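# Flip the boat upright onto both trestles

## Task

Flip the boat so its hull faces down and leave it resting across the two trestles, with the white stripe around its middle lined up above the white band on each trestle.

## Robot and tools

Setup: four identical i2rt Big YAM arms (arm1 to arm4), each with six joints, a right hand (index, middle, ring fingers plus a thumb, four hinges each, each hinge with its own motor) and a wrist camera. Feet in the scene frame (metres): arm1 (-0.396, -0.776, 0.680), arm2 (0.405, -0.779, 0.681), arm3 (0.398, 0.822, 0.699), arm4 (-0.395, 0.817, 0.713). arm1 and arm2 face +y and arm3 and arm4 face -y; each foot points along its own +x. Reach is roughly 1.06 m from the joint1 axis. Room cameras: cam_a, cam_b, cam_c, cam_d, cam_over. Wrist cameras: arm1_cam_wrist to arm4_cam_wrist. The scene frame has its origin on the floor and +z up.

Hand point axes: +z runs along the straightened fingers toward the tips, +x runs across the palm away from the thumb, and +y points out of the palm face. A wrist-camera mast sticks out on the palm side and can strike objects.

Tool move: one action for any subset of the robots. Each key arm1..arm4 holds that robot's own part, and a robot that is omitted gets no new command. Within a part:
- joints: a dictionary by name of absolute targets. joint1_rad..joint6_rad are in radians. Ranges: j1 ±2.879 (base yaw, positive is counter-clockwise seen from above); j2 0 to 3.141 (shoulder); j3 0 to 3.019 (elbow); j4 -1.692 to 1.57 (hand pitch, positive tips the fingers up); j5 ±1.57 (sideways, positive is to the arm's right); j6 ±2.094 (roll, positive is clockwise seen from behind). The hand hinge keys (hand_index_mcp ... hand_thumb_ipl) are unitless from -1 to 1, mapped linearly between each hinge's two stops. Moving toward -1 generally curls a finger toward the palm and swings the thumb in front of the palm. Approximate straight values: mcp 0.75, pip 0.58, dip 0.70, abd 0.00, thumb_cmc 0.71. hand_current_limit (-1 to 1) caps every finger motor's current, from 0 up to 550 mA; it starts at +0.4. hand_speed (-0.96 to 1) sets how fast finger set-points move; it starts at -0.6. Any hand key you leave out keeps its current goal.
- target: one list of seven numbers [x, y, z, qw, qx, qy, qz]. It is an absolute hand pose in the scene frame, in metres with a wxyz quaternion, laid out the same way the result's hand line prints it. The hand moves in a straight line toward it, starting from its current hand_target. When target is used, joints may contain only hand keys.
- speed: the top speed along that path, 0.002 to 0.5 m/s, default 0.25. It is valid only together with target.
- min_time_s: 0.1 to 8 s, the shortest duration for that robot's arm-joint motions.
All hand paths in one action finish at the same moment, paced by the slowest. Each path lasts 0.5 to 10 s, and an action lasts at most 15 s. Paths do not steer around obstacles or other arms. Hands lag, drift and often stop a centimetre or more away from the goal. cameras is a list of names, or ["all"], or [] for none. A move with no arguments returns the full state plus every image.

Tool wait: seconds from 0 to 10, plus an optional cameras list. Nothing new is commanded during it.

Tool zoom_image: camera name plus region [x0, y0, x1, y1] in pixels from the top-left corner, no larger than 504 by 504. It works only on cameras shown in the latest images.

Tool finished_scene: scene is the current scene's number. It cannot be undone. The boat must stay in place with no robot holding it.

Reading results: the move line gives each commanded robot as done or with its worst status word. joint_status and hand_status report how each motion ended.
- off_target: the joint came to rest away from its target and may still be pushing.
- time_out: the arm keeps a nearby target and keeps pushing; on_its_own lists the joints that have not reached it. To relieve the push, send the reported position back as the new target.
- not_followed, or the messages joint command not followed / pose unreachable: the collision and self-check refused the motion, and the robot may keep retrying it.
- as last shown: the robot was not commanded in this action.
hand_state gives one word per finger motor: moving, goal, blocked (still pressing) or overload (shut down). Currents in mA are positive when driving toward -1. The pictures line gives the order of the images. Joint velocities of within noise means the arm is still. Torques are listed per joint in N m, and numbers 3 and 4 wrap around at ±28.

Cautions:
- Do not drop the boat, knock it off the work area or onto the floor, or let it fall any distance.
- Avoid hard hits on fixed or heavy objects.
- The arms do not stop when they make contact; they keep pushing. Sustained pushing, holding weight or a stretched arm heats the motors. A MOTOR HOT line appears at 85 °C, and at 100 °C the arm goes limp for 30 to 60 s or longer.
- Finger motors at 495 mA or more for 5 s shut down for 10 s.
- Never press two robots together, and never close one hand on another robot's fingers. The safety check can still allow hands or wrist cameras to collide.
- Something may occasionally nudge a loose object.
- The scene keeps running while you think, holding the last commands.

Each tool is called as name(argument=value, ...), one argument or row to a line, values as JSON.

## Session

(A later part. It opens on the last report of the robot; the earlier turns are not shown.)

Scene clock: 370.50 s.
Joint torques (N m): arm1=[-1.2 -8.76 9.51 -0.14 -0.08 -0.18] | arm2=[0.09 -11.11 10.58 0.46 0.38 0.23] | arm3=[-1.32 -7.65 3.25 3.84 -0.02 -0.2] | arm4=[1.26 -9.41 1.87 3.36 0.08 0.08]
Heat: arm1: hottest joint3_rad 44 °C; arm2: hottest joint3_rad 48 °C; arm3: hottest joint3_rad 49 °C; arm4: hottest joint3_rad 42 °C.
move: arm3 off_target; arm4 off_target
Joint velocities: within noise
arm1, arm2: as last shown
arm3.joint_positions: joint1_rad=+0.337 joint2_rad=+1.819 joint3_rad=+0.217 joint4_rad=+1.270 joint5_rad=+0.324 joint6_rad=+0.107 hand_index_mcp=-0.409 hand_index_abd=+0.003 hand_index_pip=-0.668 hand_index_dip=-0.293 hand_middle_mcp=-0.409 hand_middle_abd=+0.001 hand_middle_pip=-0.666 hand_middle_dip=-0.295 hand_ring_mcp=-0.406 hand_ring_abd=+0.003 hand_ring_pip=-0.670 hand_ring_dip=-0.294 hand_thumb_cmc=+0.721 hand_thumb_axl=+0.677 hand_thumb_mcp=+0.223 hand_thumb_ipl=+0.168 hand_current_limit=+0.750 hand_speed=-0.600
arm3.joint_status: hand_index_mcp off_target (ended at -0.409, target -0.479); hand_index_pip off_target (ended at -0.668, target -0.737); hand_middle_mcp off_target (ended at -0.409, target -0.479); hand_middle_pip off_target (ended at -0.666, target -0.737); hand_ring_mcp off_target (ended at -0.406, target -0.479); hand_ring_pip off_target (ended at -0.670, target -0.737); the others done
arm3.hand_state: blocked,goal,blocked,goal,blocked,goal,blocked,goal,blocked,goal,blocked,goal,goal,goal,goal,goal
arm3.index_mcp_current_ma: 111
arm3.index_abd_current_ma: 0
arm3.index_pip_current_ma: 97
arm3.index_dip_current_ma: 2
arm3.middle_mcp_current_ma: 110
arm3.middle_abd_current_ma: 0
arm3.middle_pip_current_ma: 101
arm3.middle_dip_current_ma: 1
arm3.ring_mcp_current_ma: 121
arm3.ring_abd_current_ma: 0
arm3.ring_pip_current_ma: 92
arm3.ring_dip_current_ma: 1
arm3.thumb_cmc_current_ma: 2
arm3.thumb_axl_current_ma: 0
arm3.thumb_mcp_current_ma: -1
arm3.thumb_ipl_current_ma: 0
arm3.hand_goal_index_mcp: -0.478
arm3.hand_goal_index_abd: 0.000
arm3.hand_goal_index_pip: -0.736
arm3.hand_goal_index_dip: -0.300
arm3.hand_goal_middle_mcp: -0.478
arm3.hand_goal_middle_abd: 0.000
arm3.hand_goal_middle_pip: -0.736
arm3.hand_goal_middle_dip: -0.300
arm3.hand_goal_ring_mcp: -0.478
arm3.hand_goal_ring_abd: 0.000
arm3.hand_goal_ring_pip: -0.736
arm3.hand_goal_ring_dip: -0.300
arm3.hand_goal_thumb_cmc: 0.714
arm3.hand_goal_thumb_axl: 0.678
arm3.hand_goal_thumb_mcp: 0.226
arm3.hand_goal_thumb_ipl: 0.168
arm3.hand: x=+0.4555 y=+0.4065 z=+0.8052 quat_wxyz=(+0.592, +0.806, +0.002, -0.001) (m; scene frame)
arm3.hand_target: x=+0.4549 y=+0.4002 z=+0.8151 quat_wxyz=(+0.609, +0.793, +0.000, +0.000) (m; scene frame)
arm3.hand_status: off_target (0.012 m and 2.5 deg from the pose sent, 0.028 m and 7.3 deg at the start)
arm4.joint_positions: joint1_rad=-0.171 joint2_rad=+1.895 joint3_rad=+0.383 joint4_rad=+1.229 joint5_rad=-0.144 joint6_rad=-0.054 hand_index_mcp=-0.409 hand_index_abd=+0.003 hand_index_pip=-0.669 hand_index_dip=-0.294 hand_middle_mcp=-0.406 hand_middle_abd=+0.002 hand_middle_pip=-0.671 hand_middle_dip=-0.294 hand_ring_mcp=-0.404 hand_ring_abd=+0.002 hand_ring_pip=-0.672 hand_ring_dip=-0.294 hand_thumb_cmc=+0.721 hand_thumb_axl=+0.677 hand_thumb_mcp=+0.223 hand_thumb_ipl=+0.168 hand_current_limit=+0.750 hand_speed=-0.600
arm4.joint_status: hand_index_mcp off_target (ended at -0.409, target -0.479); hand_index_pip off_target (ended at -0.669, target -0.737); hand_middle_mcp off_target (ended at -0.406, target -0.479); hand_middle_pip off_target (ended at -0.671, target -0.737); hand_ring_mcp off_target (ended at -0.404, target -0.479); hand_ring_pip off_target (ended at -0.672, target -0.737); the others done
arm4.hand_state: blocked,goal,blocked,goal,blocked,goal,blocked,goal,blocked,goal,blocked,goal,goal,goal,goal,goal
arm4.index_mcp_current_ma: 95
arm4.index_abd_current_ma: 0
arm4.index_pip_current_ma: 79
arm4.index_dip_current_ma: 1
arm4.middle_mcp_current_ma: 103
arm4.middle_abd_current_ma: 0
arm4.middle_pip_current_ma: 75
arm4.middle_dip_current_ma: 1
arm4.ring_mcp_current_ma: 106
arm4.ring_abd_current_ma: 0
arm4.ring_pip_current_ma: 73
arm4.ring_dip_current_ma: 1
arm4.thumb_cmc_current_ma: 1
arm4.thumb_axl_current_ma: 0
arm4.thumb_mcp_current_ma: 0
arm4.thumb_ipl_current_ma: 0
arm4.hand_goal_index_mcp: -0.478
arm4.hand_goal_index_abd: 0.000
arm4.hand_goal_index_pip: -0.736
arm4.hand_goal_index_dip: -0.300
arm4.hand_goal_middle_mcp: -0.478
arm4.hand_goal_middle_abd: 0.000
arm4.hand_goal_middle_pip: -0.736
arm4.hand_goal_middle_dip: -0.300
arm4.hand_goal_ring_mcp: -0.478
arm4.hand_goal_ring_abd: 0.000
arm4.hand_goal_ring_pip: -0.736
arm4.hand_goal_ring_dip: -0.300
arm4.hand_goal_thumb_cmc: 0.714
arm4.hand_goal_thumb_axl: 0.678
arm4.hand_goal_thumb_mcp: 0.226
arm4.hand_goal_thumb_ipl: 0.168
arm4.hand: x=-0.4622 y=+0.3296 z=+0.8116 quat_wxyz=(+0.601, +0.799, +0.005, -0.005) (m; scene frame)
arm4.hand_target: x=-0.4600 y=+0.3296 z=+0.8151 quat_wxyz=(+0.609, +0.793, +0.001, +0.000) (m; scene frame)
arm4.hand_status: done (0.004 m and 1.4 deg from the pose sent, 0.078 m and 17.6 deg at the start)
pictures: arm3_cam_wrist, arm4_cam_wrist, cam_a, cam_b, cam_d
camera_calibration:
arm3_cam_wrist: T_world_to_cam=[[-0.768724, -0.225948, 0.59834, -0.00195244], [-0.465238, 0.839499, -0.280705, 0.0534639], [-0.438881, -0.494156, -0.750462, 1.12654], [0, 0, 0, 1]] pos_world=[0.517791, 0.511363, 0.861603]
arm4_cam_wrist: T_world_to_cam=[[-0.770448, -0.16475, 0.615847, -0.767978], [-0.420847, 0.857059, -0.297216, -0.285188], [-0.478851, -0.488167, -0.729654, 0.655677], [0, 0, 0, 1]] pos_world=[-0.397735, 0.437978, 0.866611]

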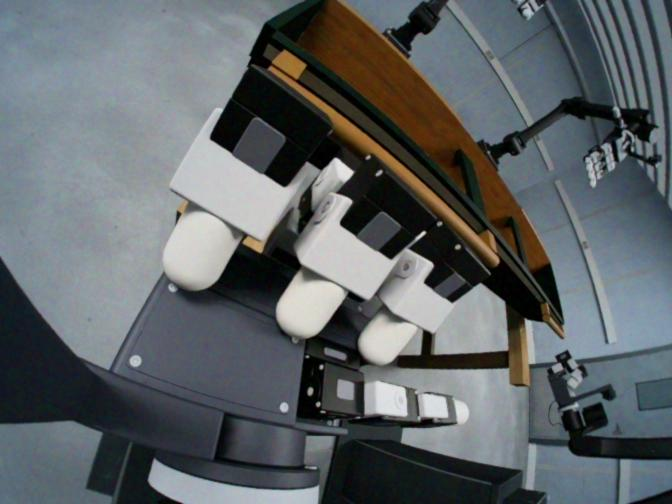

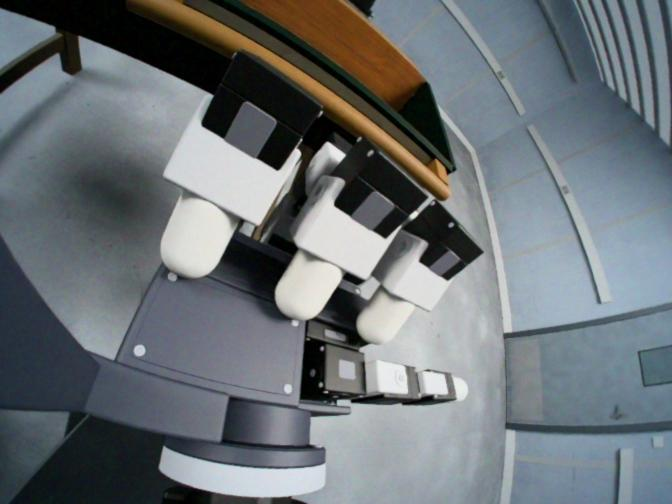

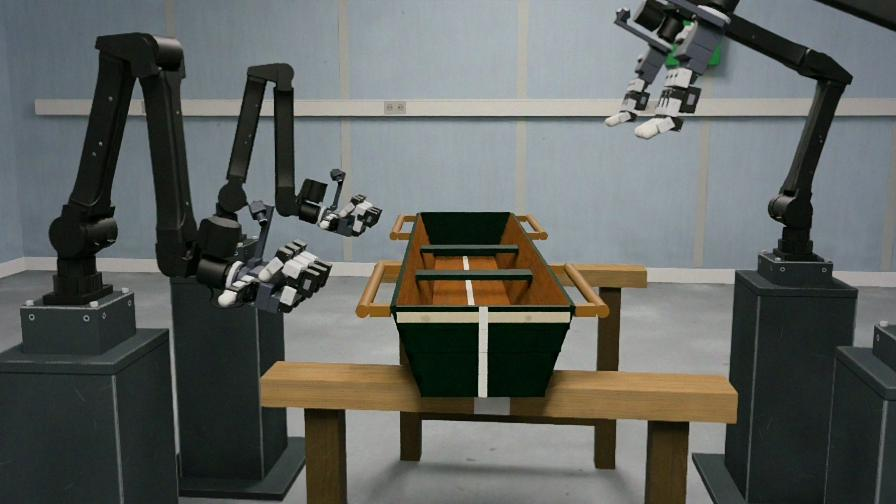

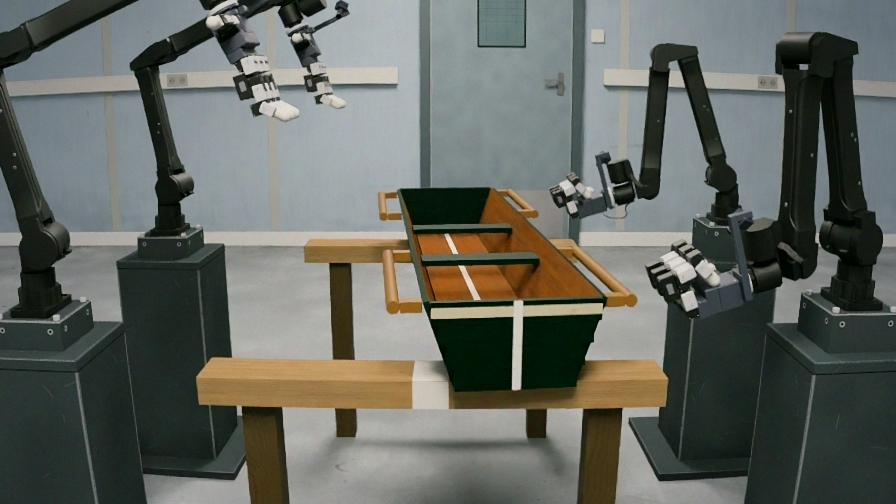

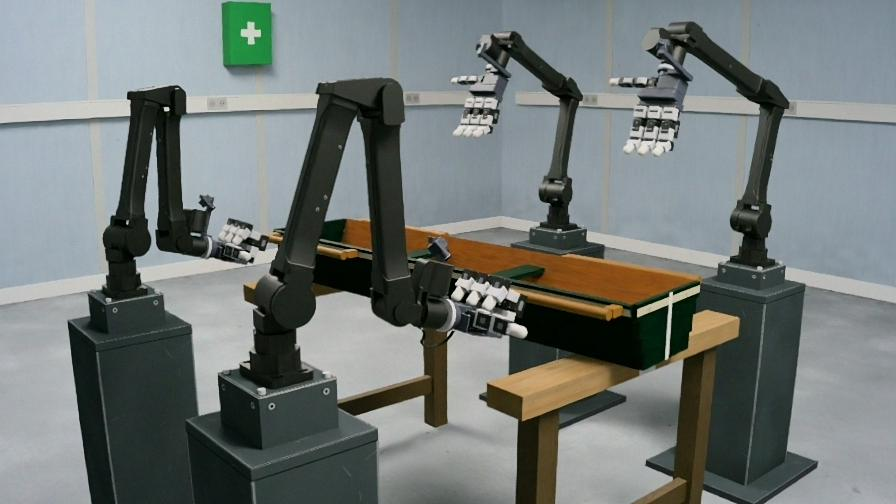

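move(
  arm3={"target": [0.455, 0.300, 0.797, 0.6088, 0.7934, 0, 0], "speed": 0.08},
  cameras=["cam_a", "cam_b"],
)

zoom_image(
  camera="cam_b",
  region=[380, 160, 700, 400],
)

Scene clock: 373.70 s.
Joint torques (N m): arm1=[-1.14 -8.82 9.51 -0.14 -0.09 -0.19] | arm2=[0.26 -10.64 10.56 0.44 0.36 0.22] | arm3=[-1.79 -8.53 6.9 0.34 0.25 -0.32] | arm4=[0.26 -9.41 1.99 3.11 0.08 0.14]
Heat: arm1: hottest joint3_rad 44 °C; arm2: hottest joint3_rad 48 °C; arm3: hottest joint3_rad 48 °C; arm4: hottest joint3_rad 41 °C.
move: arm3 off_target
Joint velocities: within noise
arm1, arm2, arm4: as last shown
arm3.joint_positions: joint1_rad=+0.256 joint2_rad=+1.920 joint3_rad=+0.448 joint4_rad=+1.216 joint5_rad=+0.223 joint6_rad=+0.090 hand_index_mcp=-0.409 hand_index_abd=+0.003 hand_index_pip=-0.668 hand_index_dip=-0.293 hand_middle_mcp=-0.409 hand_middle_abd=+0.001 hand_middle_pip=-0.666 hand_middle_dip=-0.295 hand_ring_mcp=-0.411 hand_ring_abd=+0.003 hand_ring_pip=-0.667 hand_ring_dip=-0.299 hand_thumb_cmc=+0.721 hand_thumb_axl=+0.677 hand_thumb_mcp=+0.223 hand_thumb_ipl=+0.168 hand_current_limit=+0.750 hand_speed=-0.600
arm3.joint_status: not commanded
arm3.hand_state: blocked,goal,blocked,goal,blocked,goal,blocked,goal,blocked,goal,blocked,goal,goal,goal,goal,goal
arm3.index_mcp_current_ma: 111
arm3.index_abd_current_ma: 0
arm3.index_pip_current_ma: 97
arm3.index_dip_current_ma: 2
arm3.middle_mcp_current_ma: 110
arm3.middle_abd_current_ma: 0
arm3.middle_pip_current_ma: 101
arm3.middle_dip_current_ma: 1
arm3.ring_mcp_current_ma: 106
arm3.ring_abd_current_ma: 0
arm3.ring_pip_current_ma: 100
arm3.ring_dip_current_ma: 0
arm3.thumb_cmc_current_ma: 2
arm3.thumb_axl_current_ma: 0
arm3.thumb_mcp_current_ma: -1
arm3.thumb_ipl_current_ma: 0
arm3.hand_goal_index_mcp: -0.478
arm3.hand_goal_index_abd: 0.000
arm3.hand_goal_index_pip: -0.736
arm3.hand_goal_index_dip: -0.300
arm3.hand_goal_middle_mcp: -0.478
arm3.hand_goal_middle_abd: 0.000
arm3.hand_goal_middle_pip: -0.736
arm3.hand_goal_middle_dip: -0.300
arm3.hand_goal_ring_mcp: -0.478
arm3.hand_goal_ring_abd: 0.000
arm3.hand_goal_ring_pip: -0.736
arm3.hand_goal_ring_dip: -0.300
arm3.hand_goal_thumb_cmc: 0.714
arm3.hand_goal_thumb_axl: 0.678
arm3.hand_goal_thumb_mcp: 0.226
arm3.hand_goal_thumb_ipl: 0.168
arm3.hand: x=+0.4624 y=+0.3195 z=+0.8067 quat_wxyz=(+0.617, +0.787, +0.001, +0.019) (m; scene frame)
arm3.hand_target: x=+0.4546 y=+0.3016 z=+0.7972 quat_wxyz=(+0.609, +0.793, +0.000, +0.000) (m; scene frame)
arm3.hand_status: off_target (0.023 m and 2.5 deg from the pose sent, 0.107 m and 2.5 deg at the start)
arm4.joint_positions: joint1_rad=-0.171 joint2_rad=+1.895 joint3_rad=+0.383 joint4_rad=+1.229 joint5_rad=-0.144 joint6_rad=-0.053 hand_index_mcp=-0.409 hand_index_abd=+0.003 hand_index_pip=-0.669 hand_index_dip=-0.294 hand_middle_mcp=-0.406 hand_middle_abd=+0.002 hand_middle_pip=-0.671 hand_middle_dip=-0.294 hand_ring_mcp=-0.404 hand_ring_abd=+0.002 hand_ring_pip=-0.672 hand_ring_dip=-0.294 hand_thumb_cmc=+0.721 hand_thumb_axl=+0.677 hand_thumb_mcp=+0.223 hand_thumb_ipl=+0.168 hand_current_limit=+0.750 hand_speed=-0.600
arm4.hand: x=-0.4623 y=+0.3296 z=+0.8115 quat_wxyz=(+0.601, +0.799, +0.004, -0.004) (m; scene frame)
arm4.hand_target: x=-0.4601 y=+0.3296 z=+0.8151 quat_wxyz=(+0.609, +0.793, +0.000, +0.001) (m; scene frame)
pictures: cam_a, cam_b

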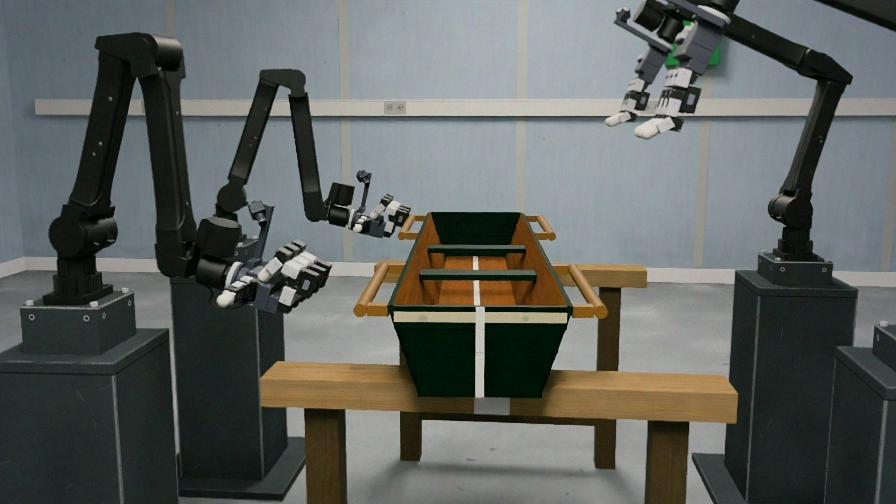

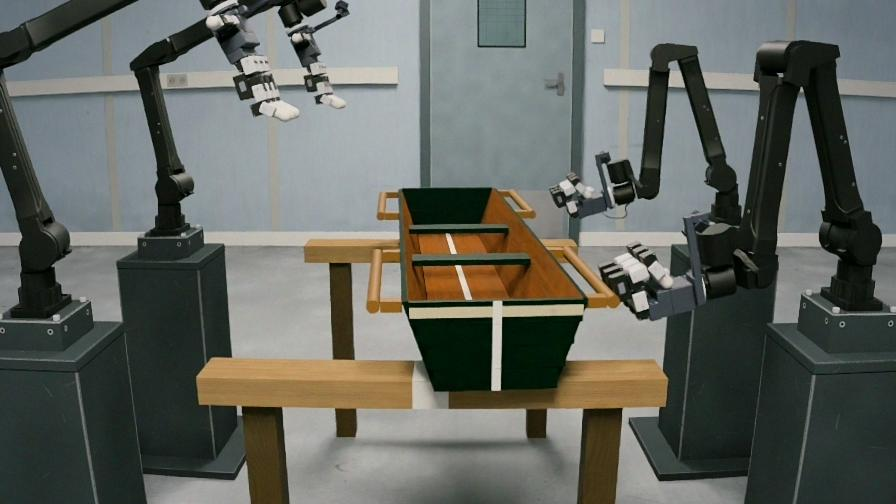

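Scaled by 1.575 from the camera's 896x504 image, which has a finer 1280x720 frame.

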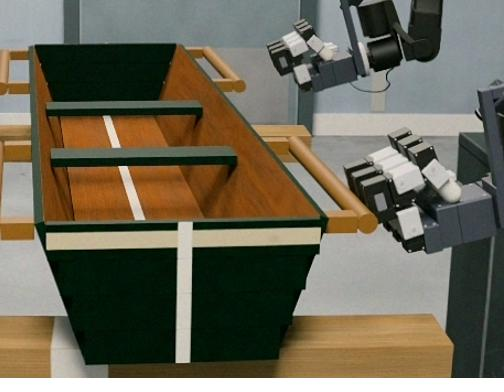

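move(
  arm3={"target": [0.455, 0.215, 0.790, 0.6088, 0.7934, 0, 0], "speed": 0.08},
  arm4={"target": [-0.46, 0.250, 0.795, 0.6088, 0.7934, 0, 0], "speed": 0.08},
  cameras=["cam_a", "cam_b"],
)

zoom_image(
  camera="cam_b",
  region=[340, 160, 660, 400],
)

zoom_image(
  camera="cam_a",
  region=[280, 200, 600, 440],
)

Scene clock: 376.73 s.
Joint torques (N m): arm1=[-1.2 -8.88 9.51 -0.13 -0.08 -0.19] | arm2=[-0.09 -10.87 10.65 0.44 0.36 0.24] | arm3=[-2.67 -9.93 8.69 0.35 -0.21 0.02] | arm4=[0.67 -11.22 4.36 1.46 0.11 0.11]
Heat: arm1: hottest joint3_rad 44 °C; arm2: hottest joint3_rad 48 °C; arm3: hottest joint3_rad 48 °C; arm4: hottest joint3_rad 41 °C.
move: arm3 off_target; arm4 done
Joint velocities: within noise
arm1, arm2: as last shown
arm3.joint_positions: joint1_rad=+0.214 joint2_rad=+2.000 joint3_rad=+0.674 joint4_rad=+1.075 joint5_rad=+0.199 joint6_rad=+0.040 hand_index_mcp=-0.413 hand_index_abd=+0.003 hand_index_pip=-0.668 hand_index_dip=-0.294 hand_middle_mcp=-0.409 hand_middle_abd=+0.001 hand_middle_pip=-0.666 hand_middle_dip=-0.295 hand_ring_mcp=-0.412 hand_ring_abd=+0.003 hand_ring_pip=-0.664 hand_ring_dip=-0.301 hand_thumb_cmc=+0.721 hand_thumb_axl=+0.677 hand_thumb_mcp=+0.223 hand_thumb_ipl=+0.168 hand_current_limit=+0.750 hand_speed=-0.600
arm3.joint_status: not commanded
arm3.hand_state: blocked,goal,blocked,goal,blocked,goal,blocked,goal,blocked,goal,blocked,goal,goal,goal,goal,goal
arm3.index_mcp_current_ma: 99
arm3.index_abd_current_ma: 0
arm3.index_pip_current_ma: 97
arm3.index_dip_current_ma: 1
arm3.middle_mcp_current_ma: 110
arm3.middle_abd_current_ma: 0
arm3.middle_pip_current_ma: 101
arm3.middle_dip_current_ma: 1
arm3.ring_mcp_current_ma: 102
arm3.ring_abd_current_ma: 0
arm3.ring_pip_current_ma: 108
arm3.ring_dip_current_ma: 0
arm3.thumb_cmc_current_ma: 2
arm3.thumb_axl_current_ma: 0
arm3.thumb_mcp_current_ma: -1
arm3.thumb_ipl_current_ma: 0
arm3.hand_goal_index_mcp: -0.478
arm3.hand_goal_index_abd: 0.000
arm3.hand_goal_index_pip: -0.736
arm3.hand_goal_index_dip: -0.300
arm3.hand_goal_middle_mcp: -0.478
arm3.hand_goal_middle_abd: 0.000
arm3.hand_goal_middle_pip: -0.736
arm3.hand_goal_middle_dip: -0.300
arm3.hand_goal_ring_mcp: -0.478
arm3.hand_goal_ring_abd: 0.000
arm3.hand_goal_ring_pip: -0.736
arm3.hand_goal_ring_dip: -0.300
arm3.hand_goal_thumb_cmc: 0.714
arm3.hand_goal_thumb_axl: 0.678
arm3.hand_goal_thumb_mcp: 0.226
arm3.hand_goal_thumb_ipl: 0.168
arm3.hand: x=+0.4671 y=+0.2375 z=+0.8026 quat_wxyz=(+0.619, +0.785, +0.011, +0.001) (m; scene frame)
arm3.hand_target: x=+0.4537 y=+0.2175 z=+0.7909 quat_wxyz=(+0.609, +0.793, +0.000, -0.005) (m; scene frame)
arm3.hand_status: off_target (0.029 m and 1.9 deg from the pose sent, 0.106 m and 2.5 deg at the start)
arm4.joint_positions: joint1_rad=-0.142 joint2_rad=+2.012 joint3_rad=+0.586 joint4_rad=+1.161 joint5_rad=-0.114 joint6_rad=-0.047 hand_index_mcp=-0.409 hand_index_abd=+0.003 hand_index_pip=-0.669 hand_index_dip=-0.294 hand_middle_mcp=-0.406 hand_middle_abd=+0.002 hand_middle_pip=-0.671 hand_middle_dip=-0.294 hand_ring_mcp=-0.404 hand_ring_abd=+0.002 hand_ring_pip=-0.672 hand_ring_dip=-0.294 hand_thumb_cmc=+0.721 hand_thumb_axl=+0.677 hand_thumb_mcp=+0.223 hand_thumb_ipl=+0.168 hand_current_limit=+0.750 hand_speed=-0.600
arm4.joint_status: not commanded
arm4.hand_state: blocked,goal,blocked,goal,blocked,goal,blocked,goal,blocked,goal,blocked,goal,goal,goal,goal,goal
arm4.index_mcp_current_ma: 95
arm4.index_abd_current_ma: 0
arm4.index_pip_current_ma: 79
arm4.index_dip_current_ma: 1
arm4.middle_mcp_current_ma: 103
arm4.middle_abd_current_ma: 0
arm4.middle_pip_current_ma: 75
arm4.middle_dip_current_ma: 1
arm4.ring_mcp_current_ma: 106
arm4.ring_abd_current_ma: 0
arm4.ring_pip_current_ma: 73
arm4.ring_dip_current_ma: 1
arm4.thumb_cmc_current_ma: 1
arm4.thumb_axl_current_ma: 0
arm4.thumb_mcp_current_ma: 0
arm4.thumb_ipl_current_ma: 0
arm4.hand_goal_index_mcp: -0.478
arm4.hand_goal_index_abd: 0.000
arm4.hand_goal_index_pip: -0.736
arm4.hand_goal_index_dip: -0.300
arm4.hand_goal_middle_mcp: -0.478
arm4.hand_goal_middle_abd: 0.000
arm4.hand_goal_middle_pip: -0.736
arm4.hand_goal_middle_dip: -0.300
arm4.hand_goal_ring_mcp: -0.478
arm4.hand_goal_ring_abd: 0.000
arm4.hand_goal_ring_pip: -0.736
arm4.hand_goal_ring_dip: -0.300
arm4.hand_goal_thumb_cmc: 0.714
arm4.hand_goal_thumb_axl: 0.678
arm4.hand_goal_thumb_mcp: 0.226
arm4.hand_goal_thumb_ipl: 0.168
arm4.hand: x=-0.4629 y=+0.2587 z=+0.7951 quat_wxyz=(+0.607, +0.795, +0.005, -0.007) (m; scene frame)
arm4.hand_target: x=-0.4597 y=+0.2502 z=+0.7950 quat_wxyz=(+0.609, +0.794, +0.001, +0.000) (m; scene frame)
arm4.hand_status: done (0.009 m and 1.0 deg from the pose sent, 0.081 m and 1.4 deg at the start)
pictures: cam_a, cam_b

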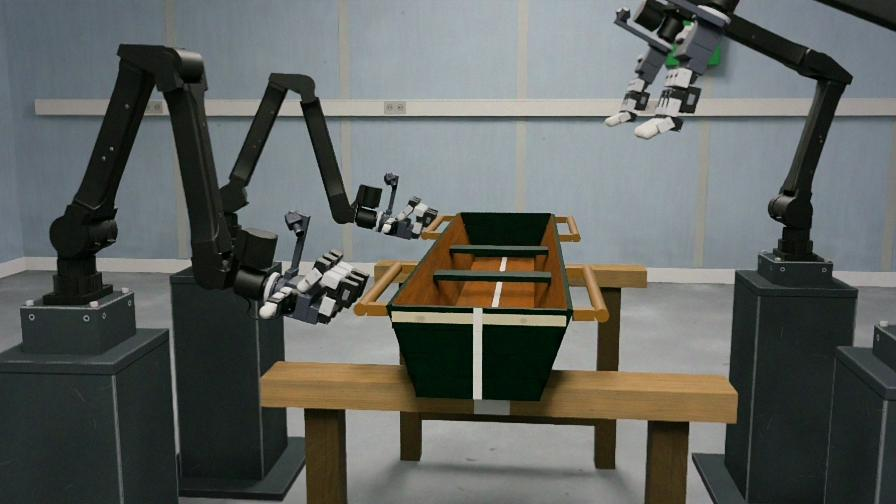

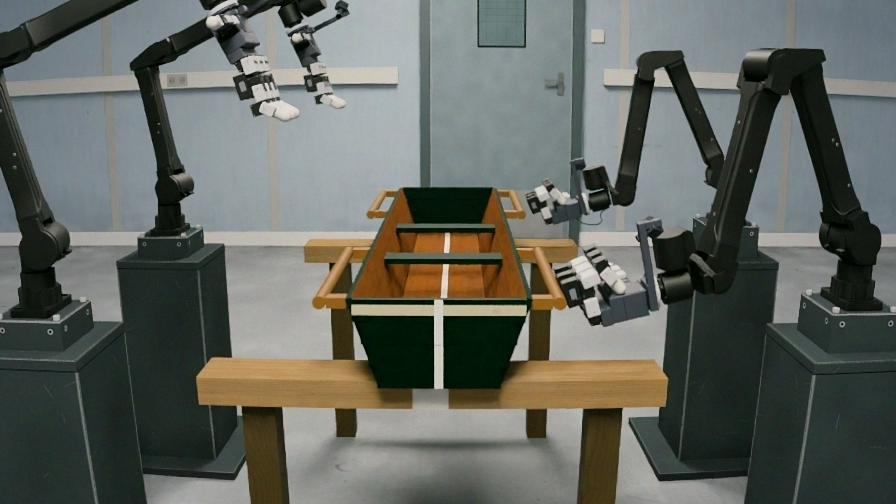

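Scaled by 1.575 from the camera's 896x504 image, which has a finer 1280x720 frame.

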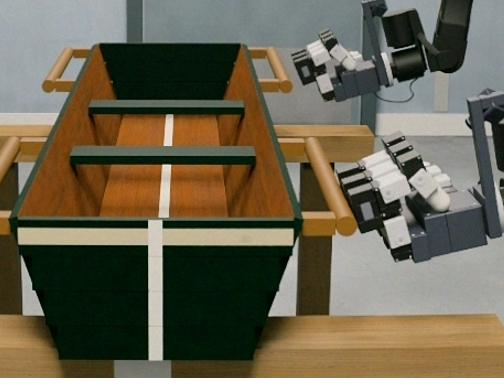

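Scaled by 1.575 from the camera's 896x504 image, which has a finer 1280x720 frame.

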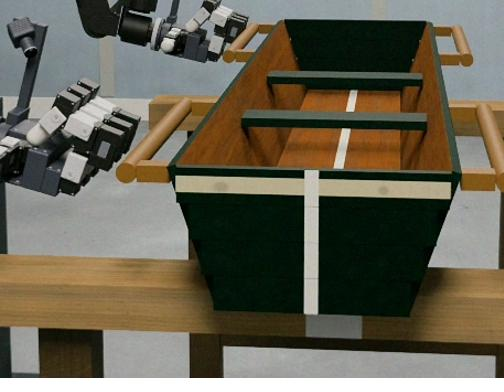

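move(
  arm3={"target": [0.455, 0.203, 0.790, 0.6088, 0.7934, 0, 0], "speed": 0.06},
  arm4={"target": [-0.46, 0.205, 0.790, 0.6088, 0.7934, 0, 0], "speed": 0.06},
  cameras=["cam_a", "cam_b"],
)

zoom_image(
  camera="cam_b",
  region=[340, 160, 660, 400],
)

zoom_image(
  camera="cam_a",
  region=[280, 200, 600, 440],
)

Scene clock: 382.30 s.
Joint torques (N m): arm1=[-1.2 -8.76 9.52 -0.13 -0.09 -0.18] | arm2=[0.32 -10.81 10.51 0.54 0.38 0.21] | arm3=[-1.49 -11.46 8.31 0.4 -0.22 0.06] | arm4=[0.79 -12.1 6.57 0.88 0.22 0.08]
Heat: arm1: hottest joint3_rad 43 °C; arm2: hottest joint3_rad 48 °C; arm3: hottest joint3_rad 47 °C; arm4: hottest joint3_rad 41 °C.
move: arm3 off_target; arm4 off_target
Joint velocities: within noise
arm1, arm2: as last shown
arm3.joint_positions: joint1_rad=+0.200 joint2_rad=+2.019 joint3_rad=+0.721 joint4_rad=+1.044 joint5_rad=+0.185 joint6_rad=+0.040 hand_index_mcp=-0.420 hand_index_abd=+0.003 hand_index_pip=-0.661 hand_index_dip=-0.301 hand_middle_mcp=-0.409 hand_middle_abd=+0.001 hand_middle_pip=-0.666 hand_middle_dip=-0.295 hand_ring_mcp=-0.412 hand_ring_abd=+0.003 hand_ring_pip=-0.664 hand_ring_dip=-0.301 hand_thumb_cmc=+0.721 hand_thumb_axl=+0.677 hand_thumb_mcp=+0.223 hand_thumb_ipl=+0.168 hand_current_limit=+0.750 hand_speed=-0.600
arm3.joint_status: not commanded
arm3.hand_state: blocked,goal,blocked,goal,blocked,goal,blocked,goal,blocked,goal,blocked,goal,goal,goal,goal,goal
arm3.index_mcp_current_ma: 83
arm3.index_abd_current_ma: 0
arm3.index_pip_current_ma: 114
arm3.index_dip_current_ma: 0
arm3.middle_mcp_current_ma: 110
arm3.middle_abd_current_ma: 0
arm3.middle_pip_current_ma: 101
arm3.middle_dip_current_ma: 1
arm3.ring_mcp_current_ma: 102
arm3.ring_abd_current_ma: 0
arm3.ring_pip_current_ma: 108
arm3.ring_dip_current_ma: 0
arm3.thumb_cmc_current_ma: 2
arm3.thumb_axl_current_ma: 0
arm3.thumb_mcp_current_ma: -1
arm3.thumb_ipl_current_ma: 0
arm3.hand_goal_index_mcp: -0.478
arm3.hand_goal_index_abd: 0.000
arm3.hand_goal_index_pip: -0.736
arm3.hand_goal_index_dip: -0.300
arm3.hand_goal_middle_mcp: -0.478
arm3.hand_goal_middle_abd: 0.000
arm3.hand_goal_middle_pip: -0.736
arm3.hand_goal_middle_dip: -0.300
arm3.hand_goal_ring_mcp: -0.478
arm3.hand_goal_ring_abd: 0.000
arm3.hand_goal_ring_pip: -0.736
arm3.hand_goal_ring_dip: -0.300
arm3.hand_goal_thumb_cmc: 0.714
arm3.hand_goal_thumb_axl: 0.678
arm3.hand_goal_thumb_mcp: 0.226
arm3.hand_goal_thumb_ipl: 0.168
arm3.hand: x=+0.4646 y=+0.2202 z=+0.8005 quat_wxyz=(+0.618, +0.786, +0.010, +0.002) (m; scene frame)
arm3.hand_target: x=+0.4549 y=+0.2045 z=+0.7906 quat_wxyz=(+0.609, +0.793, +0.000, +0.000) (m; scene frame)
arm3.hand_status: off_target (0.022 m and 1.7 deg from the pose sent, 0.039 m and 1.9 deg at the start)
arm4.joint_positions: joint1_rad=-0.135 joint2_rad=+2.046 joint3_rad=+0.688 joint4_rad=+1.095 joint5_rad=-0.112 joint6_rad=-0.039 hand_index_mcp=-0.409 hand_index_abd=+0.003 hand_index_pip=-0.669 hand_index_dip=-0.294 hand_middle_mcp=-0.406 hand_middle_abd=+0.002 hand_middle_pip=-0.671 hand_middle_dip=-0.294 hand_ring_mcp=-0.406 hand_ring_abd=+0.002 hand_ring_pip=-0.672 hand_ring_dip=-0.295 hand_thumb_cmc=+0.721 hand_thumb_axl=+0.677 hand_thumb_mcp=+0.223 hand_thumb_ipl=+0.168 hand_current_limit=+0.750 hand_speed=-0.600
arm4.joint_status: not commanded
arm4.hand_state: blocked,goal,blocked,goal,blocked,goal,blocked,goal,blocked,goal,blocked,goal,goal,goal,goal,goal
arm4.index_mcp_current_ma: 95
arm4.index_abd_current_ma: 0
arm4.index_pip_current_ma: 79
arm4.index_dip_current_ma: 1
arm4.middle_mcp_current_ma: 103
arm4.middle_abd_current_ma: 0
arm4.middle_pip_current_ma: 75
arm4.middle_dip_current_ma: 1
arm4.ring_mcp_current_ma: 102
arm4.ring_abd_current_ma: 0
arm4.ring_pip_current_ma: 73
arm4.ring_dip_current_ma: 1
arm4.thumb_cmc_current_ma: 1
arm4.thumb_axl_current_ma: 0
arm4.thumb_mcp_current_ma: 0
arm4.thumb_ipl_current_ma: 0
arm4.hand_goal_index_mcp: -0.478
arm4.hand_goal_index_abd: 0.000
arm4.hand_goal_index_pip: -0.736
arm4.hand_goal_index_dip: -0.300
arm4.hand_goal_middle_mcp: -0.478
arm4.hand_goal_middle_abd: 0.000
arm4.hand_goal_middle_pip: -0.736
arm4.hand_goal_middle_dip: -0.300
arm4.hand_goal_ring_mcp: -0.478
arm4.hand_goal_ring_abd: 0.000
arm4.hand_goal_ring_pip: -0.736
arm4.hand_goal_ring_dip: -0.300
arm4.hand_goal_thumb_cmc: 0.714
arm4.hand_goal_thumb_axl: 0.678
arm4.hand_goal_thumb_mcp: 0.226
arm4.hand_goal_thumb_ipl: 0.168
arm4.hand: x=-0.4637 y=+0.2222 z=+0.7927 quat_wxyz=(+0.608, +0.794, +0.004, -0.003) (m; scene frame)
arm4.hand_target: x=-0.4584 y=+0.2059 z=+0.7904 quat_wxyz=(+0.609, +0.793, +0.002, +0.003) (m; scene frame)
arm4.hand_status: off_target (0.018 m and 0.6 deg from the pose sent, 0.054 m and 1.0 deg at the start)
pictures: cam_a, cam_b

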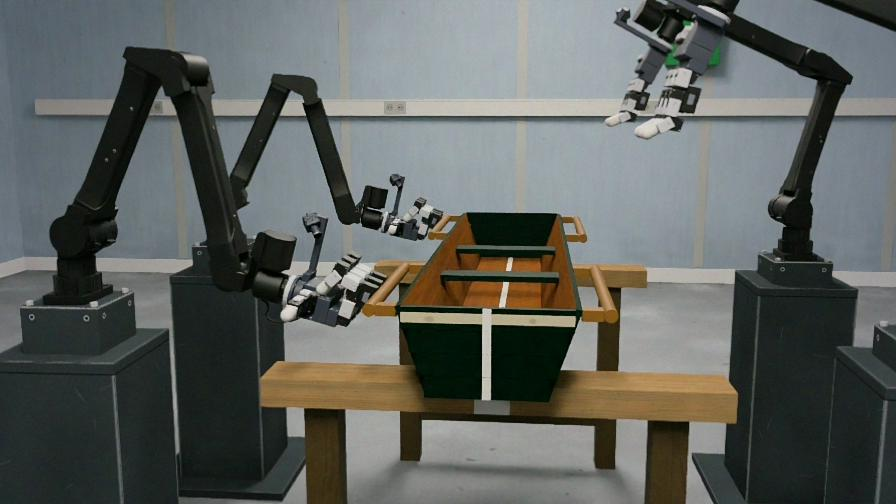

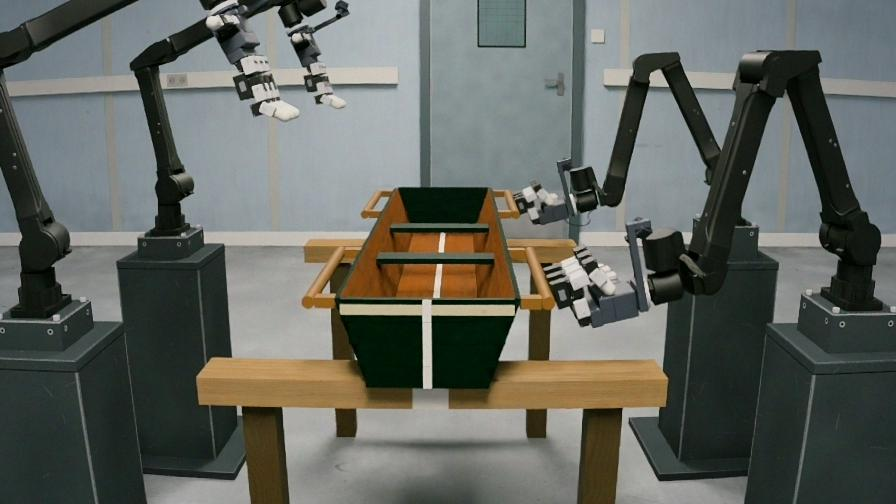

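Scaled by 1.575 from the camera's 896x504 image, which has a finer 1280x720 frame.

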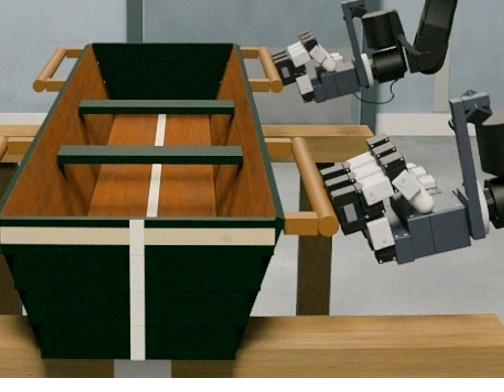

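Scaled by 1.575 from the camera's 896x504 image, which has a finer 1280x720 frame.

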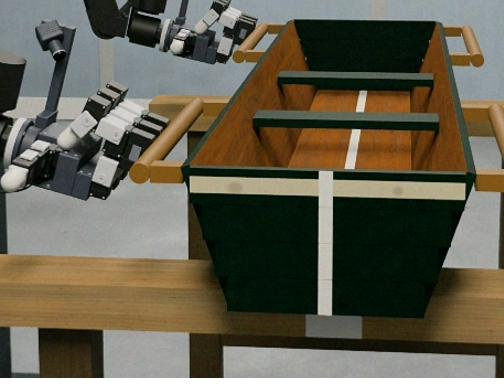

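move(
  arm3={"target": [0.455, 0.330, 0.830, 0.6088, 0.7934, 0, 0], "speed": 0.15},
  arm4={"target": [-0.46, 0.330, 0.830, 0.6088, 0.7934, 0, 0], "speed": 0.15},
  cameras=["cam_a", "cam_b", "cam_d", "cam_over"],
)

zoom_image(
  camera="cam_b",
  region=[340, 280, 540, 420],
)

zoom_image(
  camera="cam_a",
  region=[390, 290, 590, 430],
)

Scene clock: 386.37 s.
Joint torques (N m): arm1=[-1.14 -8.82 9.55 -0.14 -0.09 -0.19] | arm2=[-0.09 -10.93 10.58 0.42 0.34 0.22] | arm3=[0.91 -10.7 3.25 3.45 0.29 0.09] | arm4=[-1.73 -11.22 2.1 3.12 -0.29 -0.01]
Heat: arm1: hottest joint3_rad 43 °C; arm2: hottest joint3_rad 48 °C; arm3: hottest joint3_rad 47 °C; arm4: hottest joint3_rad 40 °C.
move: arm3 off_target; arm4 off_target
Joint velocities: within noise
arm1.joint_positions: joint1_rad=-0.146 joint2_rad=+1.348 joint3_rad=+1.774 joint4_rad=-1.541 joint5_rad=-0.074 joint6_rad=-0.144 hand_index_mcp=+0.902 hand_index_abd=-0.003 hand_index_pip=+0.581 hand_index_dip=+0.029 hand_middle_mcp=+0.903 hand_middle_abd=-0.003 hand_middle_pip=+0.581 hand_middle_dip=+0.030 hand_ring_mcp=+0.903 hand_ring_abd=-0.003 hand_ring_pip=+0.581 hand_ring_dip=+0.030 hand_thumb_cmc=+0.717 hand_thumb_axl=+0.677 hand_thumb_mcp=+0.223 hand_thumb_ipl=+0.168 hand_current_limit=+0.750 hand_speed=-0.880
arm1.joint_status: not commanded
arm1.hand_state: goal,goal,goal,goal,goal,goal,goal,goal,goal,goal,goal,goal,goal,goal,goal,goal
arm1.index_mcp_current_ma: 8
arm1.index_abd_current_ma: -7
arm1.index_pip_current_ma: 10
arm1.index_dip_current_ma: -1
arm1.middle_mcp_current_ma: 9
arm1.middle_abd_current_ma: -7
arm1.middle_pip_current_ma: 10
arm1.middle_dip_current_ma: -1
arm1.ring_mcp_current_ma: 9
arm1.ring_abd_current_ma: -7
arm1.ring_pip_current_ma: 9
arm1.ring_dip_current_ma: 0
arm1.thumb_cmc_current_ma: 10
arm1.thumb_axl_current_ma: -2
arm1.thumb_mcp_current_ma: -10
arm1.thumb_ipl_current_ma: -1
arm1.hand_goal_index_mcp: 0.900
arm1.hand_goal_index_abd: 0.000
arm1.hand_goal_index_pip: 0.578
arm1.hand_goal_index_dip: 0.030
arm1.hand_goal_middle_mcp: 0.900
arm1.hand_goal_middle_abd: 0.000
arm1.hand_goal_middle_pip: 0.578
arm1.hand_goal_middle_dip: 0.030
arm1.hand_goal_ring_mcp: 0.900
arm1.hand_goal_ring_abd: 0.000
arm1.hand_goal_ring_pip: 0.578
arm1.hand_goal_ring_dip: 0.030
arm1.hand_goal_thumb_cmc: 0.714
arm1.hand_goal_thumb_axl: 0.678
arm1.hand_goal_thumb_mcp: 0.226
arm1.hand_goal_thumb_ipl: 0.168
arm1.hand: x=-0.3059 y=-0.2430 z=+1.1676 quat_wxyz=(+0.001, +0.006, +0.974, +0.228) (m; scene frame)
arm1.hand_target: x=-0.3043 y=-0.2501 z=+1.1697 quat_wxyz=(+0.002, +0.001, +0.974, +0.224) (m; scene frame)
arm1.hand_status: not commanded
arm2.joint_positions: joint1_rad=+0.165 joint2_rad=+1.310 joint3_rad=+1.722 joint4_rad=-1.462 joint5_rad=+0.096 joint6_rad=+0.140 hand_index_mcp=+0.905 hand_index_abd=+0.001 hand_index_pip=+0.582 hand_index_dip=+0.031 hand_middle_mcp=+0.904 hand_middle_abd=+0.002 hand_middle_pip=+0.581 hand_middle_dip=+0.033 hand_ring_mcp=+0.904 hand_ring_abd=+0.002 hand_ring_pip=+0.581 hand_ring_dip=+0.034 hand_thumb_cmc=+0.719 hand_thumb_axl=+0.677 hand_thumb_mcp=+0.223 hand_thumb_ipl=+0.168 hand_current_limit=+0.750 hand_speed=-0.880
arm2.joint_status: not commanded
arm2.hand_state: goal,goal,goal,goal,goal,goal,goal,goal,goal,goal,goal,goal,goal,goal,goal,goal
arm2.index_mcp_current_ma: 1
arm2.index_abd_current_ma: 0
arm2.index_pip_current_ma: 0
arm2.index_dip_current_ma: 0
arm2.middle_mcp_current_ma: 0
arm2.middle_abd_current_ma: 0
arm2.middle_pip_current_ma: 0
arm2.middle_dip_current_ma: 0
arm2.ring_mcp_current_ma: 0
arm2.ring_abd_current_ma: 0
arm2.ring_pip_current_ma: 0
arm2.ring_dip_current_ma: 0
arm2.thumb_cmc_current_ma: 1
arm2.thumb_axl_current_ma: 0
arm2.thumb_mcp_current_ma: 0
arm2.thumb_ipl_current_ma: 0
arm2.hand_goal_index_mcp: 0.900
arm2.hand_goal_index_abd: 0.000
arm2.hand_goal_index_pip: 0.578
arm2.hand_goal_index_dip: 0.030
arm2.hand_goal_middle_mcp: 0.900
arm2.hand_goal_middle_abd: 0.000
arm2.hand_goal_middle_pip: 0.578
arm2.hand_goal_middle_dip: 0.030
arm2.hand_goal_ring_mcp: 0.900
arm2.hand_goal_ring_abd: 0.000
arm2.hand_goal_ring_pip: 0.578
arm2.hand_goal_ring_dip: 0.030
arm2.hand_goal_thumb_cmc: 0.714
arm2.hand_goal_thumb_axl: 0.678
arm2.hand_goal_thumb_mcp: 0.226
arm2.hand_goal_thumb_ipl: 0.168
arm2.hand: x=+0.3660 y=-0.2467 z=+1.1772 quat_wxyz=(+0.001, -0.004, +0.965, +0.261) (m; scene frame)
arm2.hand_target: x=+0.3603 y=-0.2501 z=+1.1700 quat_wxyz=(+0.000, +0.000, +0.968, +0.250) (m; scene frame)
arm2.hand_status: not commanded
arm3.joint_positions: joint1_rad=+0.243 joint2_rad=+1.798 joint3_rad=+0.413 joint4_rad=+1.061 joint5_rad=+0.234 joint6_rad=+0.067 hand_index_mcp=-0.415 hand_index_abd=+0.003 hand_index_pip=-0.661 hand_index_dip=-0.300 hand_middle_mcp=-0.409 hand_middle_abd=+0.001 hand_middle_pip=-0.666 hand_middle_dip=-0.295 hand_ring_mcp=-0.412 hand_ring_abd=+0.003 hand_ring_pip=-0.664 hand_ring_dip=-0.301 hand_thumb_cmc=+0.722 hand_thumb_axl=+0.677 hand_thumb_mcp=+0.223 hand_thumb_ipl=+0.168 hand_current_limit=+0.750 hand_speed=-0.600
arm3.joint_status: not commanded
arm3.hand_state: blocked,goal,blocked,goal,blocked,goal,blocked,goal,blocked,goal,blocked,goal,goal,goal,goal,goal
arm3.index_mcp_current_ma: 94
arm3.index_abd_current_ma: 0
arm3.index_pip_current_ma: 114
arm3.index_dip_current_ma: 0
arm3.middle_mcp_current_ma: 110
arm3.middle_abd_current_ma: 0
arm3.middle_pip_current_ma: 101
arm3.middle_dip_current_ma: 1
arm3.ring_mcp_current_ma: 102
arm3.ring_abd_current_ma: 0
arm3.ring_pip_current_ma: 108
arm3.ring_dip_current_ma: 0
arm3.thumb_cmc_current_ma: 2
arm3.thumb_axl_current_ma: 0
arm3.thumb_mcp_current_ma: -1
arm3.thumb_ipl_current_ma: 0
arm3.hand_goal_index_mcp: -0.478
arm3.hand_goal_index_abd: 0.000
arm3.hand_goal_index_pip: -0.736
arm3.hand_goal_index_dip: -0.300
arm3.hand_goal_middle_mcp: -0.478
arm3.hand_goal_middle_abd: 0.000
arm3.hand_goal_middle_pip: -0.736
arm3.hand_goal_middle_dip: -0.300
arm3.hand_goal_ring_mcp: -0.478
arm3.hand_goal_ring_abd: 0.000
arm3.hand_goal_ring_pip: -0.736
arm3.hand_goal_ring_dip: -0.300
arm3.hand_goal_thumb_cmc: 0.714
arm3.hand_goal_thumb_axl: 0.678
arm3.hand_goal_thumb_mcp: 0.226
arm3.hand_goal_thumb_ipl: 0.168
arm3.hand: x=+0.4537 y=+0.3270 z=+0.8163 quat_wxyz=(+0.591, +0.806, +0.006, -0.003) (m; scene frame)
arm3.hand_target: x=+0.4557 y=+0.3299 z=+0.8291 quat_wxyz=(+0.608, +0.794, +0.000, +0.005) (m; scene frame)
arm3.hand_status: off_target (0.014 m and 2.6 deg from the pose sent, 0.114 m and 1.7 deg at the start)
arm4.joint_positions: joint1_rad=-0.149 joint2_rad=+1.849 joint3_rad=+0.377 joint4_rad=+1.167 joint5_rad=-0.124 joint6_rad=-0.039 hand_index_mcp=-0.409 hand_index_abd=+0.003 hand_index_pip=-0.669 hand_index_dip=-0.294 hand_middle_mcp=-0.406 hand_middle_abd=+0.002 hand_middle_pip=-0.671 hand_middle_dip=-0.294 hand_ring_mcp=-0.406 hand_ring_abd=+0.002 hand_ring_pip=-0.672 hand_ring_dip=-0.295 hand_thumb_cmc=+0.721 hand_thumb_axl=+0.677 hand_thumb_mcp=+0.223 hand_thumb_ipl=+0.168 hand_current_limit=+0.750 hand_speed=-0.600
arm4.joint_status: not commanded
arm4.hand_state: blocked,goal,blocked,goal,blocked,goal,blocked,goal,blocked,goal,blocked,goal,goal,goal,goal,goal
arm4.index_mcp_current_ma: 95
arm4.index_abd_current_ma: 0
arm4.index_pip_current_ma: 79
arm4.index_dip_current_ma: 1
arm4.middle_mcp_current_ma: 103
arm4.middle_abd_current_ma: 0
arm4.middle_pip_current_ma: 75
arm4.middle_dip_current_ma: 1
arm4.ring_mcp_current_ma: 102
arm4.ring_abd_current_ma: 0
arm4.ring_pip_current_ma: 73
arm4.ring_dip_current_ma: 1
arm4.thumb_cmc_current_ma: 1
arm4.thumb_axl_current_ma: 0
arm4.thumb_mcp_current_ma: 0
arm4.thumb_ipl_current_ma: 0
arm4.hand_goal_index_mcp: -0.478
arm4.hand_goal_index_abd: 0.000
arm4.hand_goal_index_pip: -0.736
arm4.hand_goal_index_dip: -0.300
arm4.hand_goal_middle_mcp: -0.478
arm4.hand_goal_middle_abd: 0.000
arm4.hand_goal_middle_pip: -0.736
arm4.hand_goal_middle_dip: -0.300
arm4.hand_goal_ring_mcp: -0.478
arm4.hand_goal_ring_abd: 0.000
arm4.hand_goal_ring_pip: -0.736
arm4.hand_goal_ring_dip: -0.300
arm4.hand_goal_thumb_cmc: 0.714
arm4.hand_goal_thumb_axl: 0.678
arm4.hand_goal_thumb_mcp: 0.226
arm4.hand_goal_thumb_ipl: 0.168
arm4.hand: x=-0.4561 y=+0.3288 z=+0.8149 quat_wxyz=(+0.592, +0.806, +0.001, +0.000) (m; scene frame)
arm4.hand_target: x=-0.4612 y=+0.3302 z=+0.8299 quat_wxyz=(+0.609, +0.793, -0.002, -0.003) (m; scene frame)
arm4.hand_status: off_target (0.016 m and 2.4 deg from the pose sent, 0.114 m and 0.6 deg at the start)
pictures: cam_a, cam_b, cam_d, cam_over

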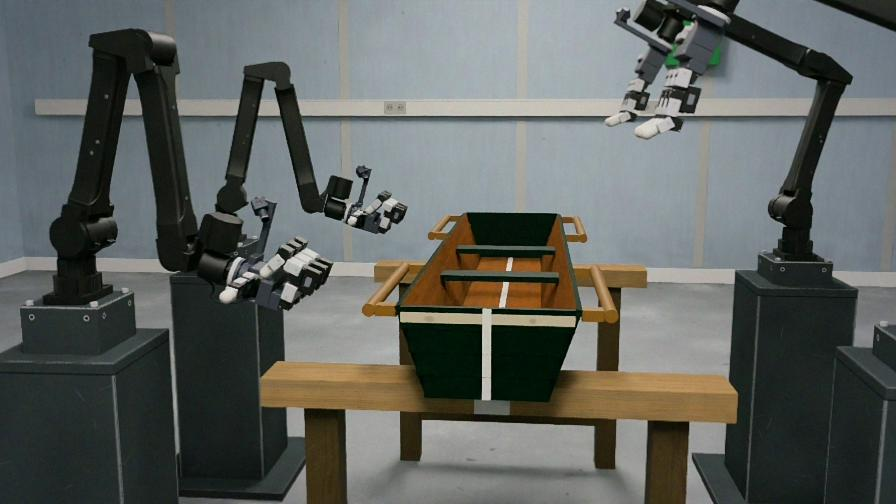

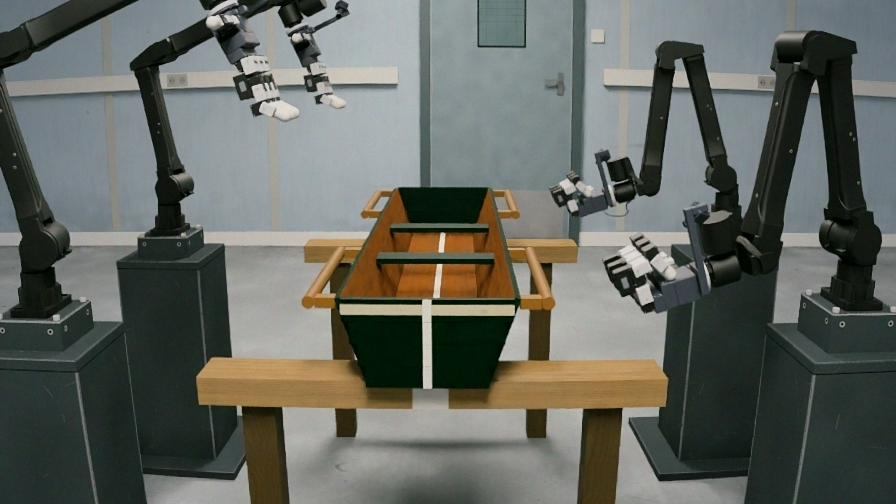

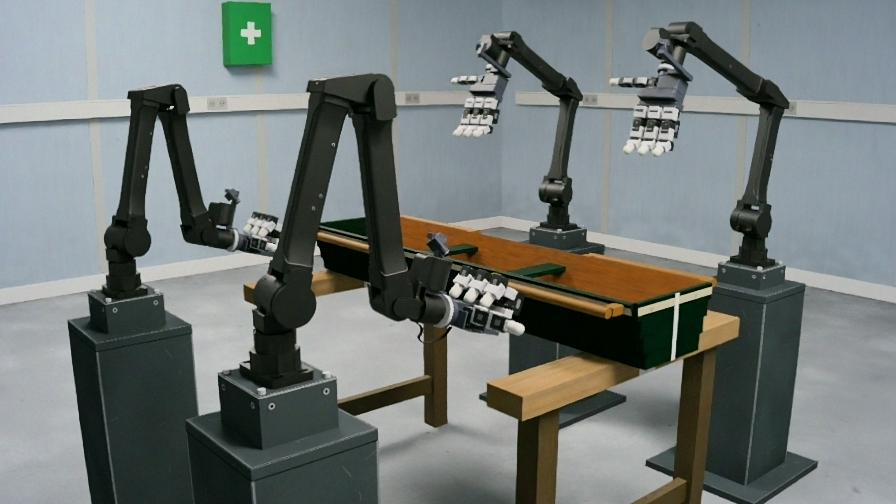

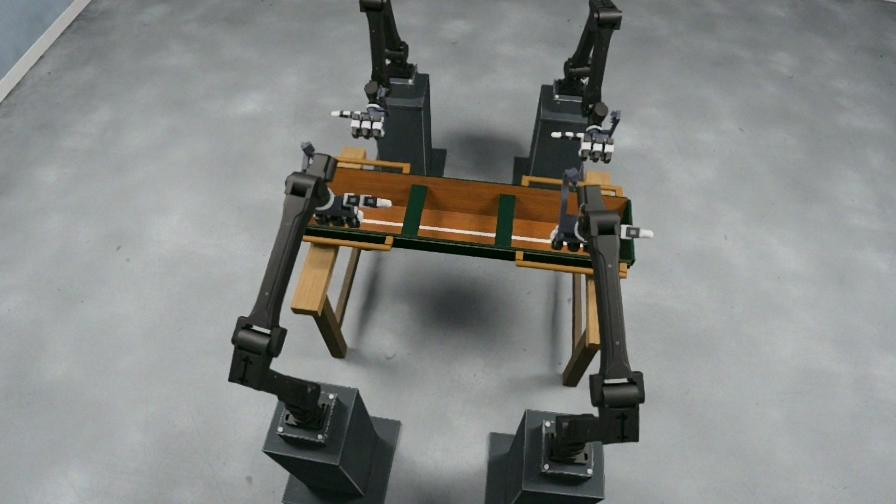

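Scaled by 2.520 from the camera's 896x504 image, which has a finer 1280x720 frame.

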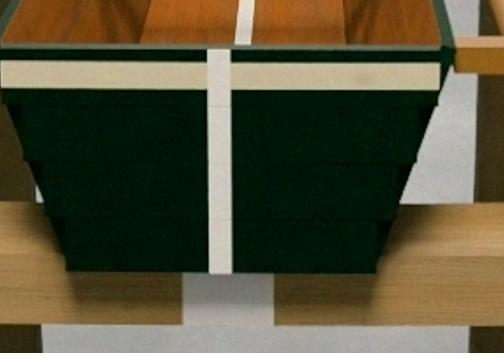

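Scaled by 2.520 from the camera's 896x504 image, which has a finer 1280x720 frame.

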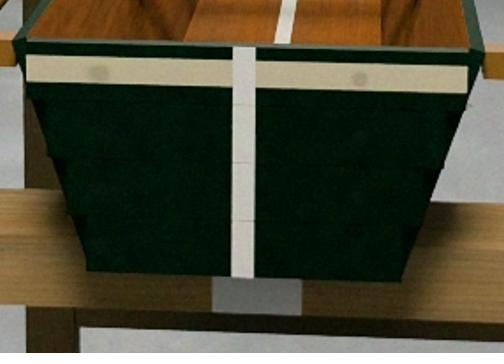

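finished_scene(
  scene=1,
)

The scene is finished: the task was done.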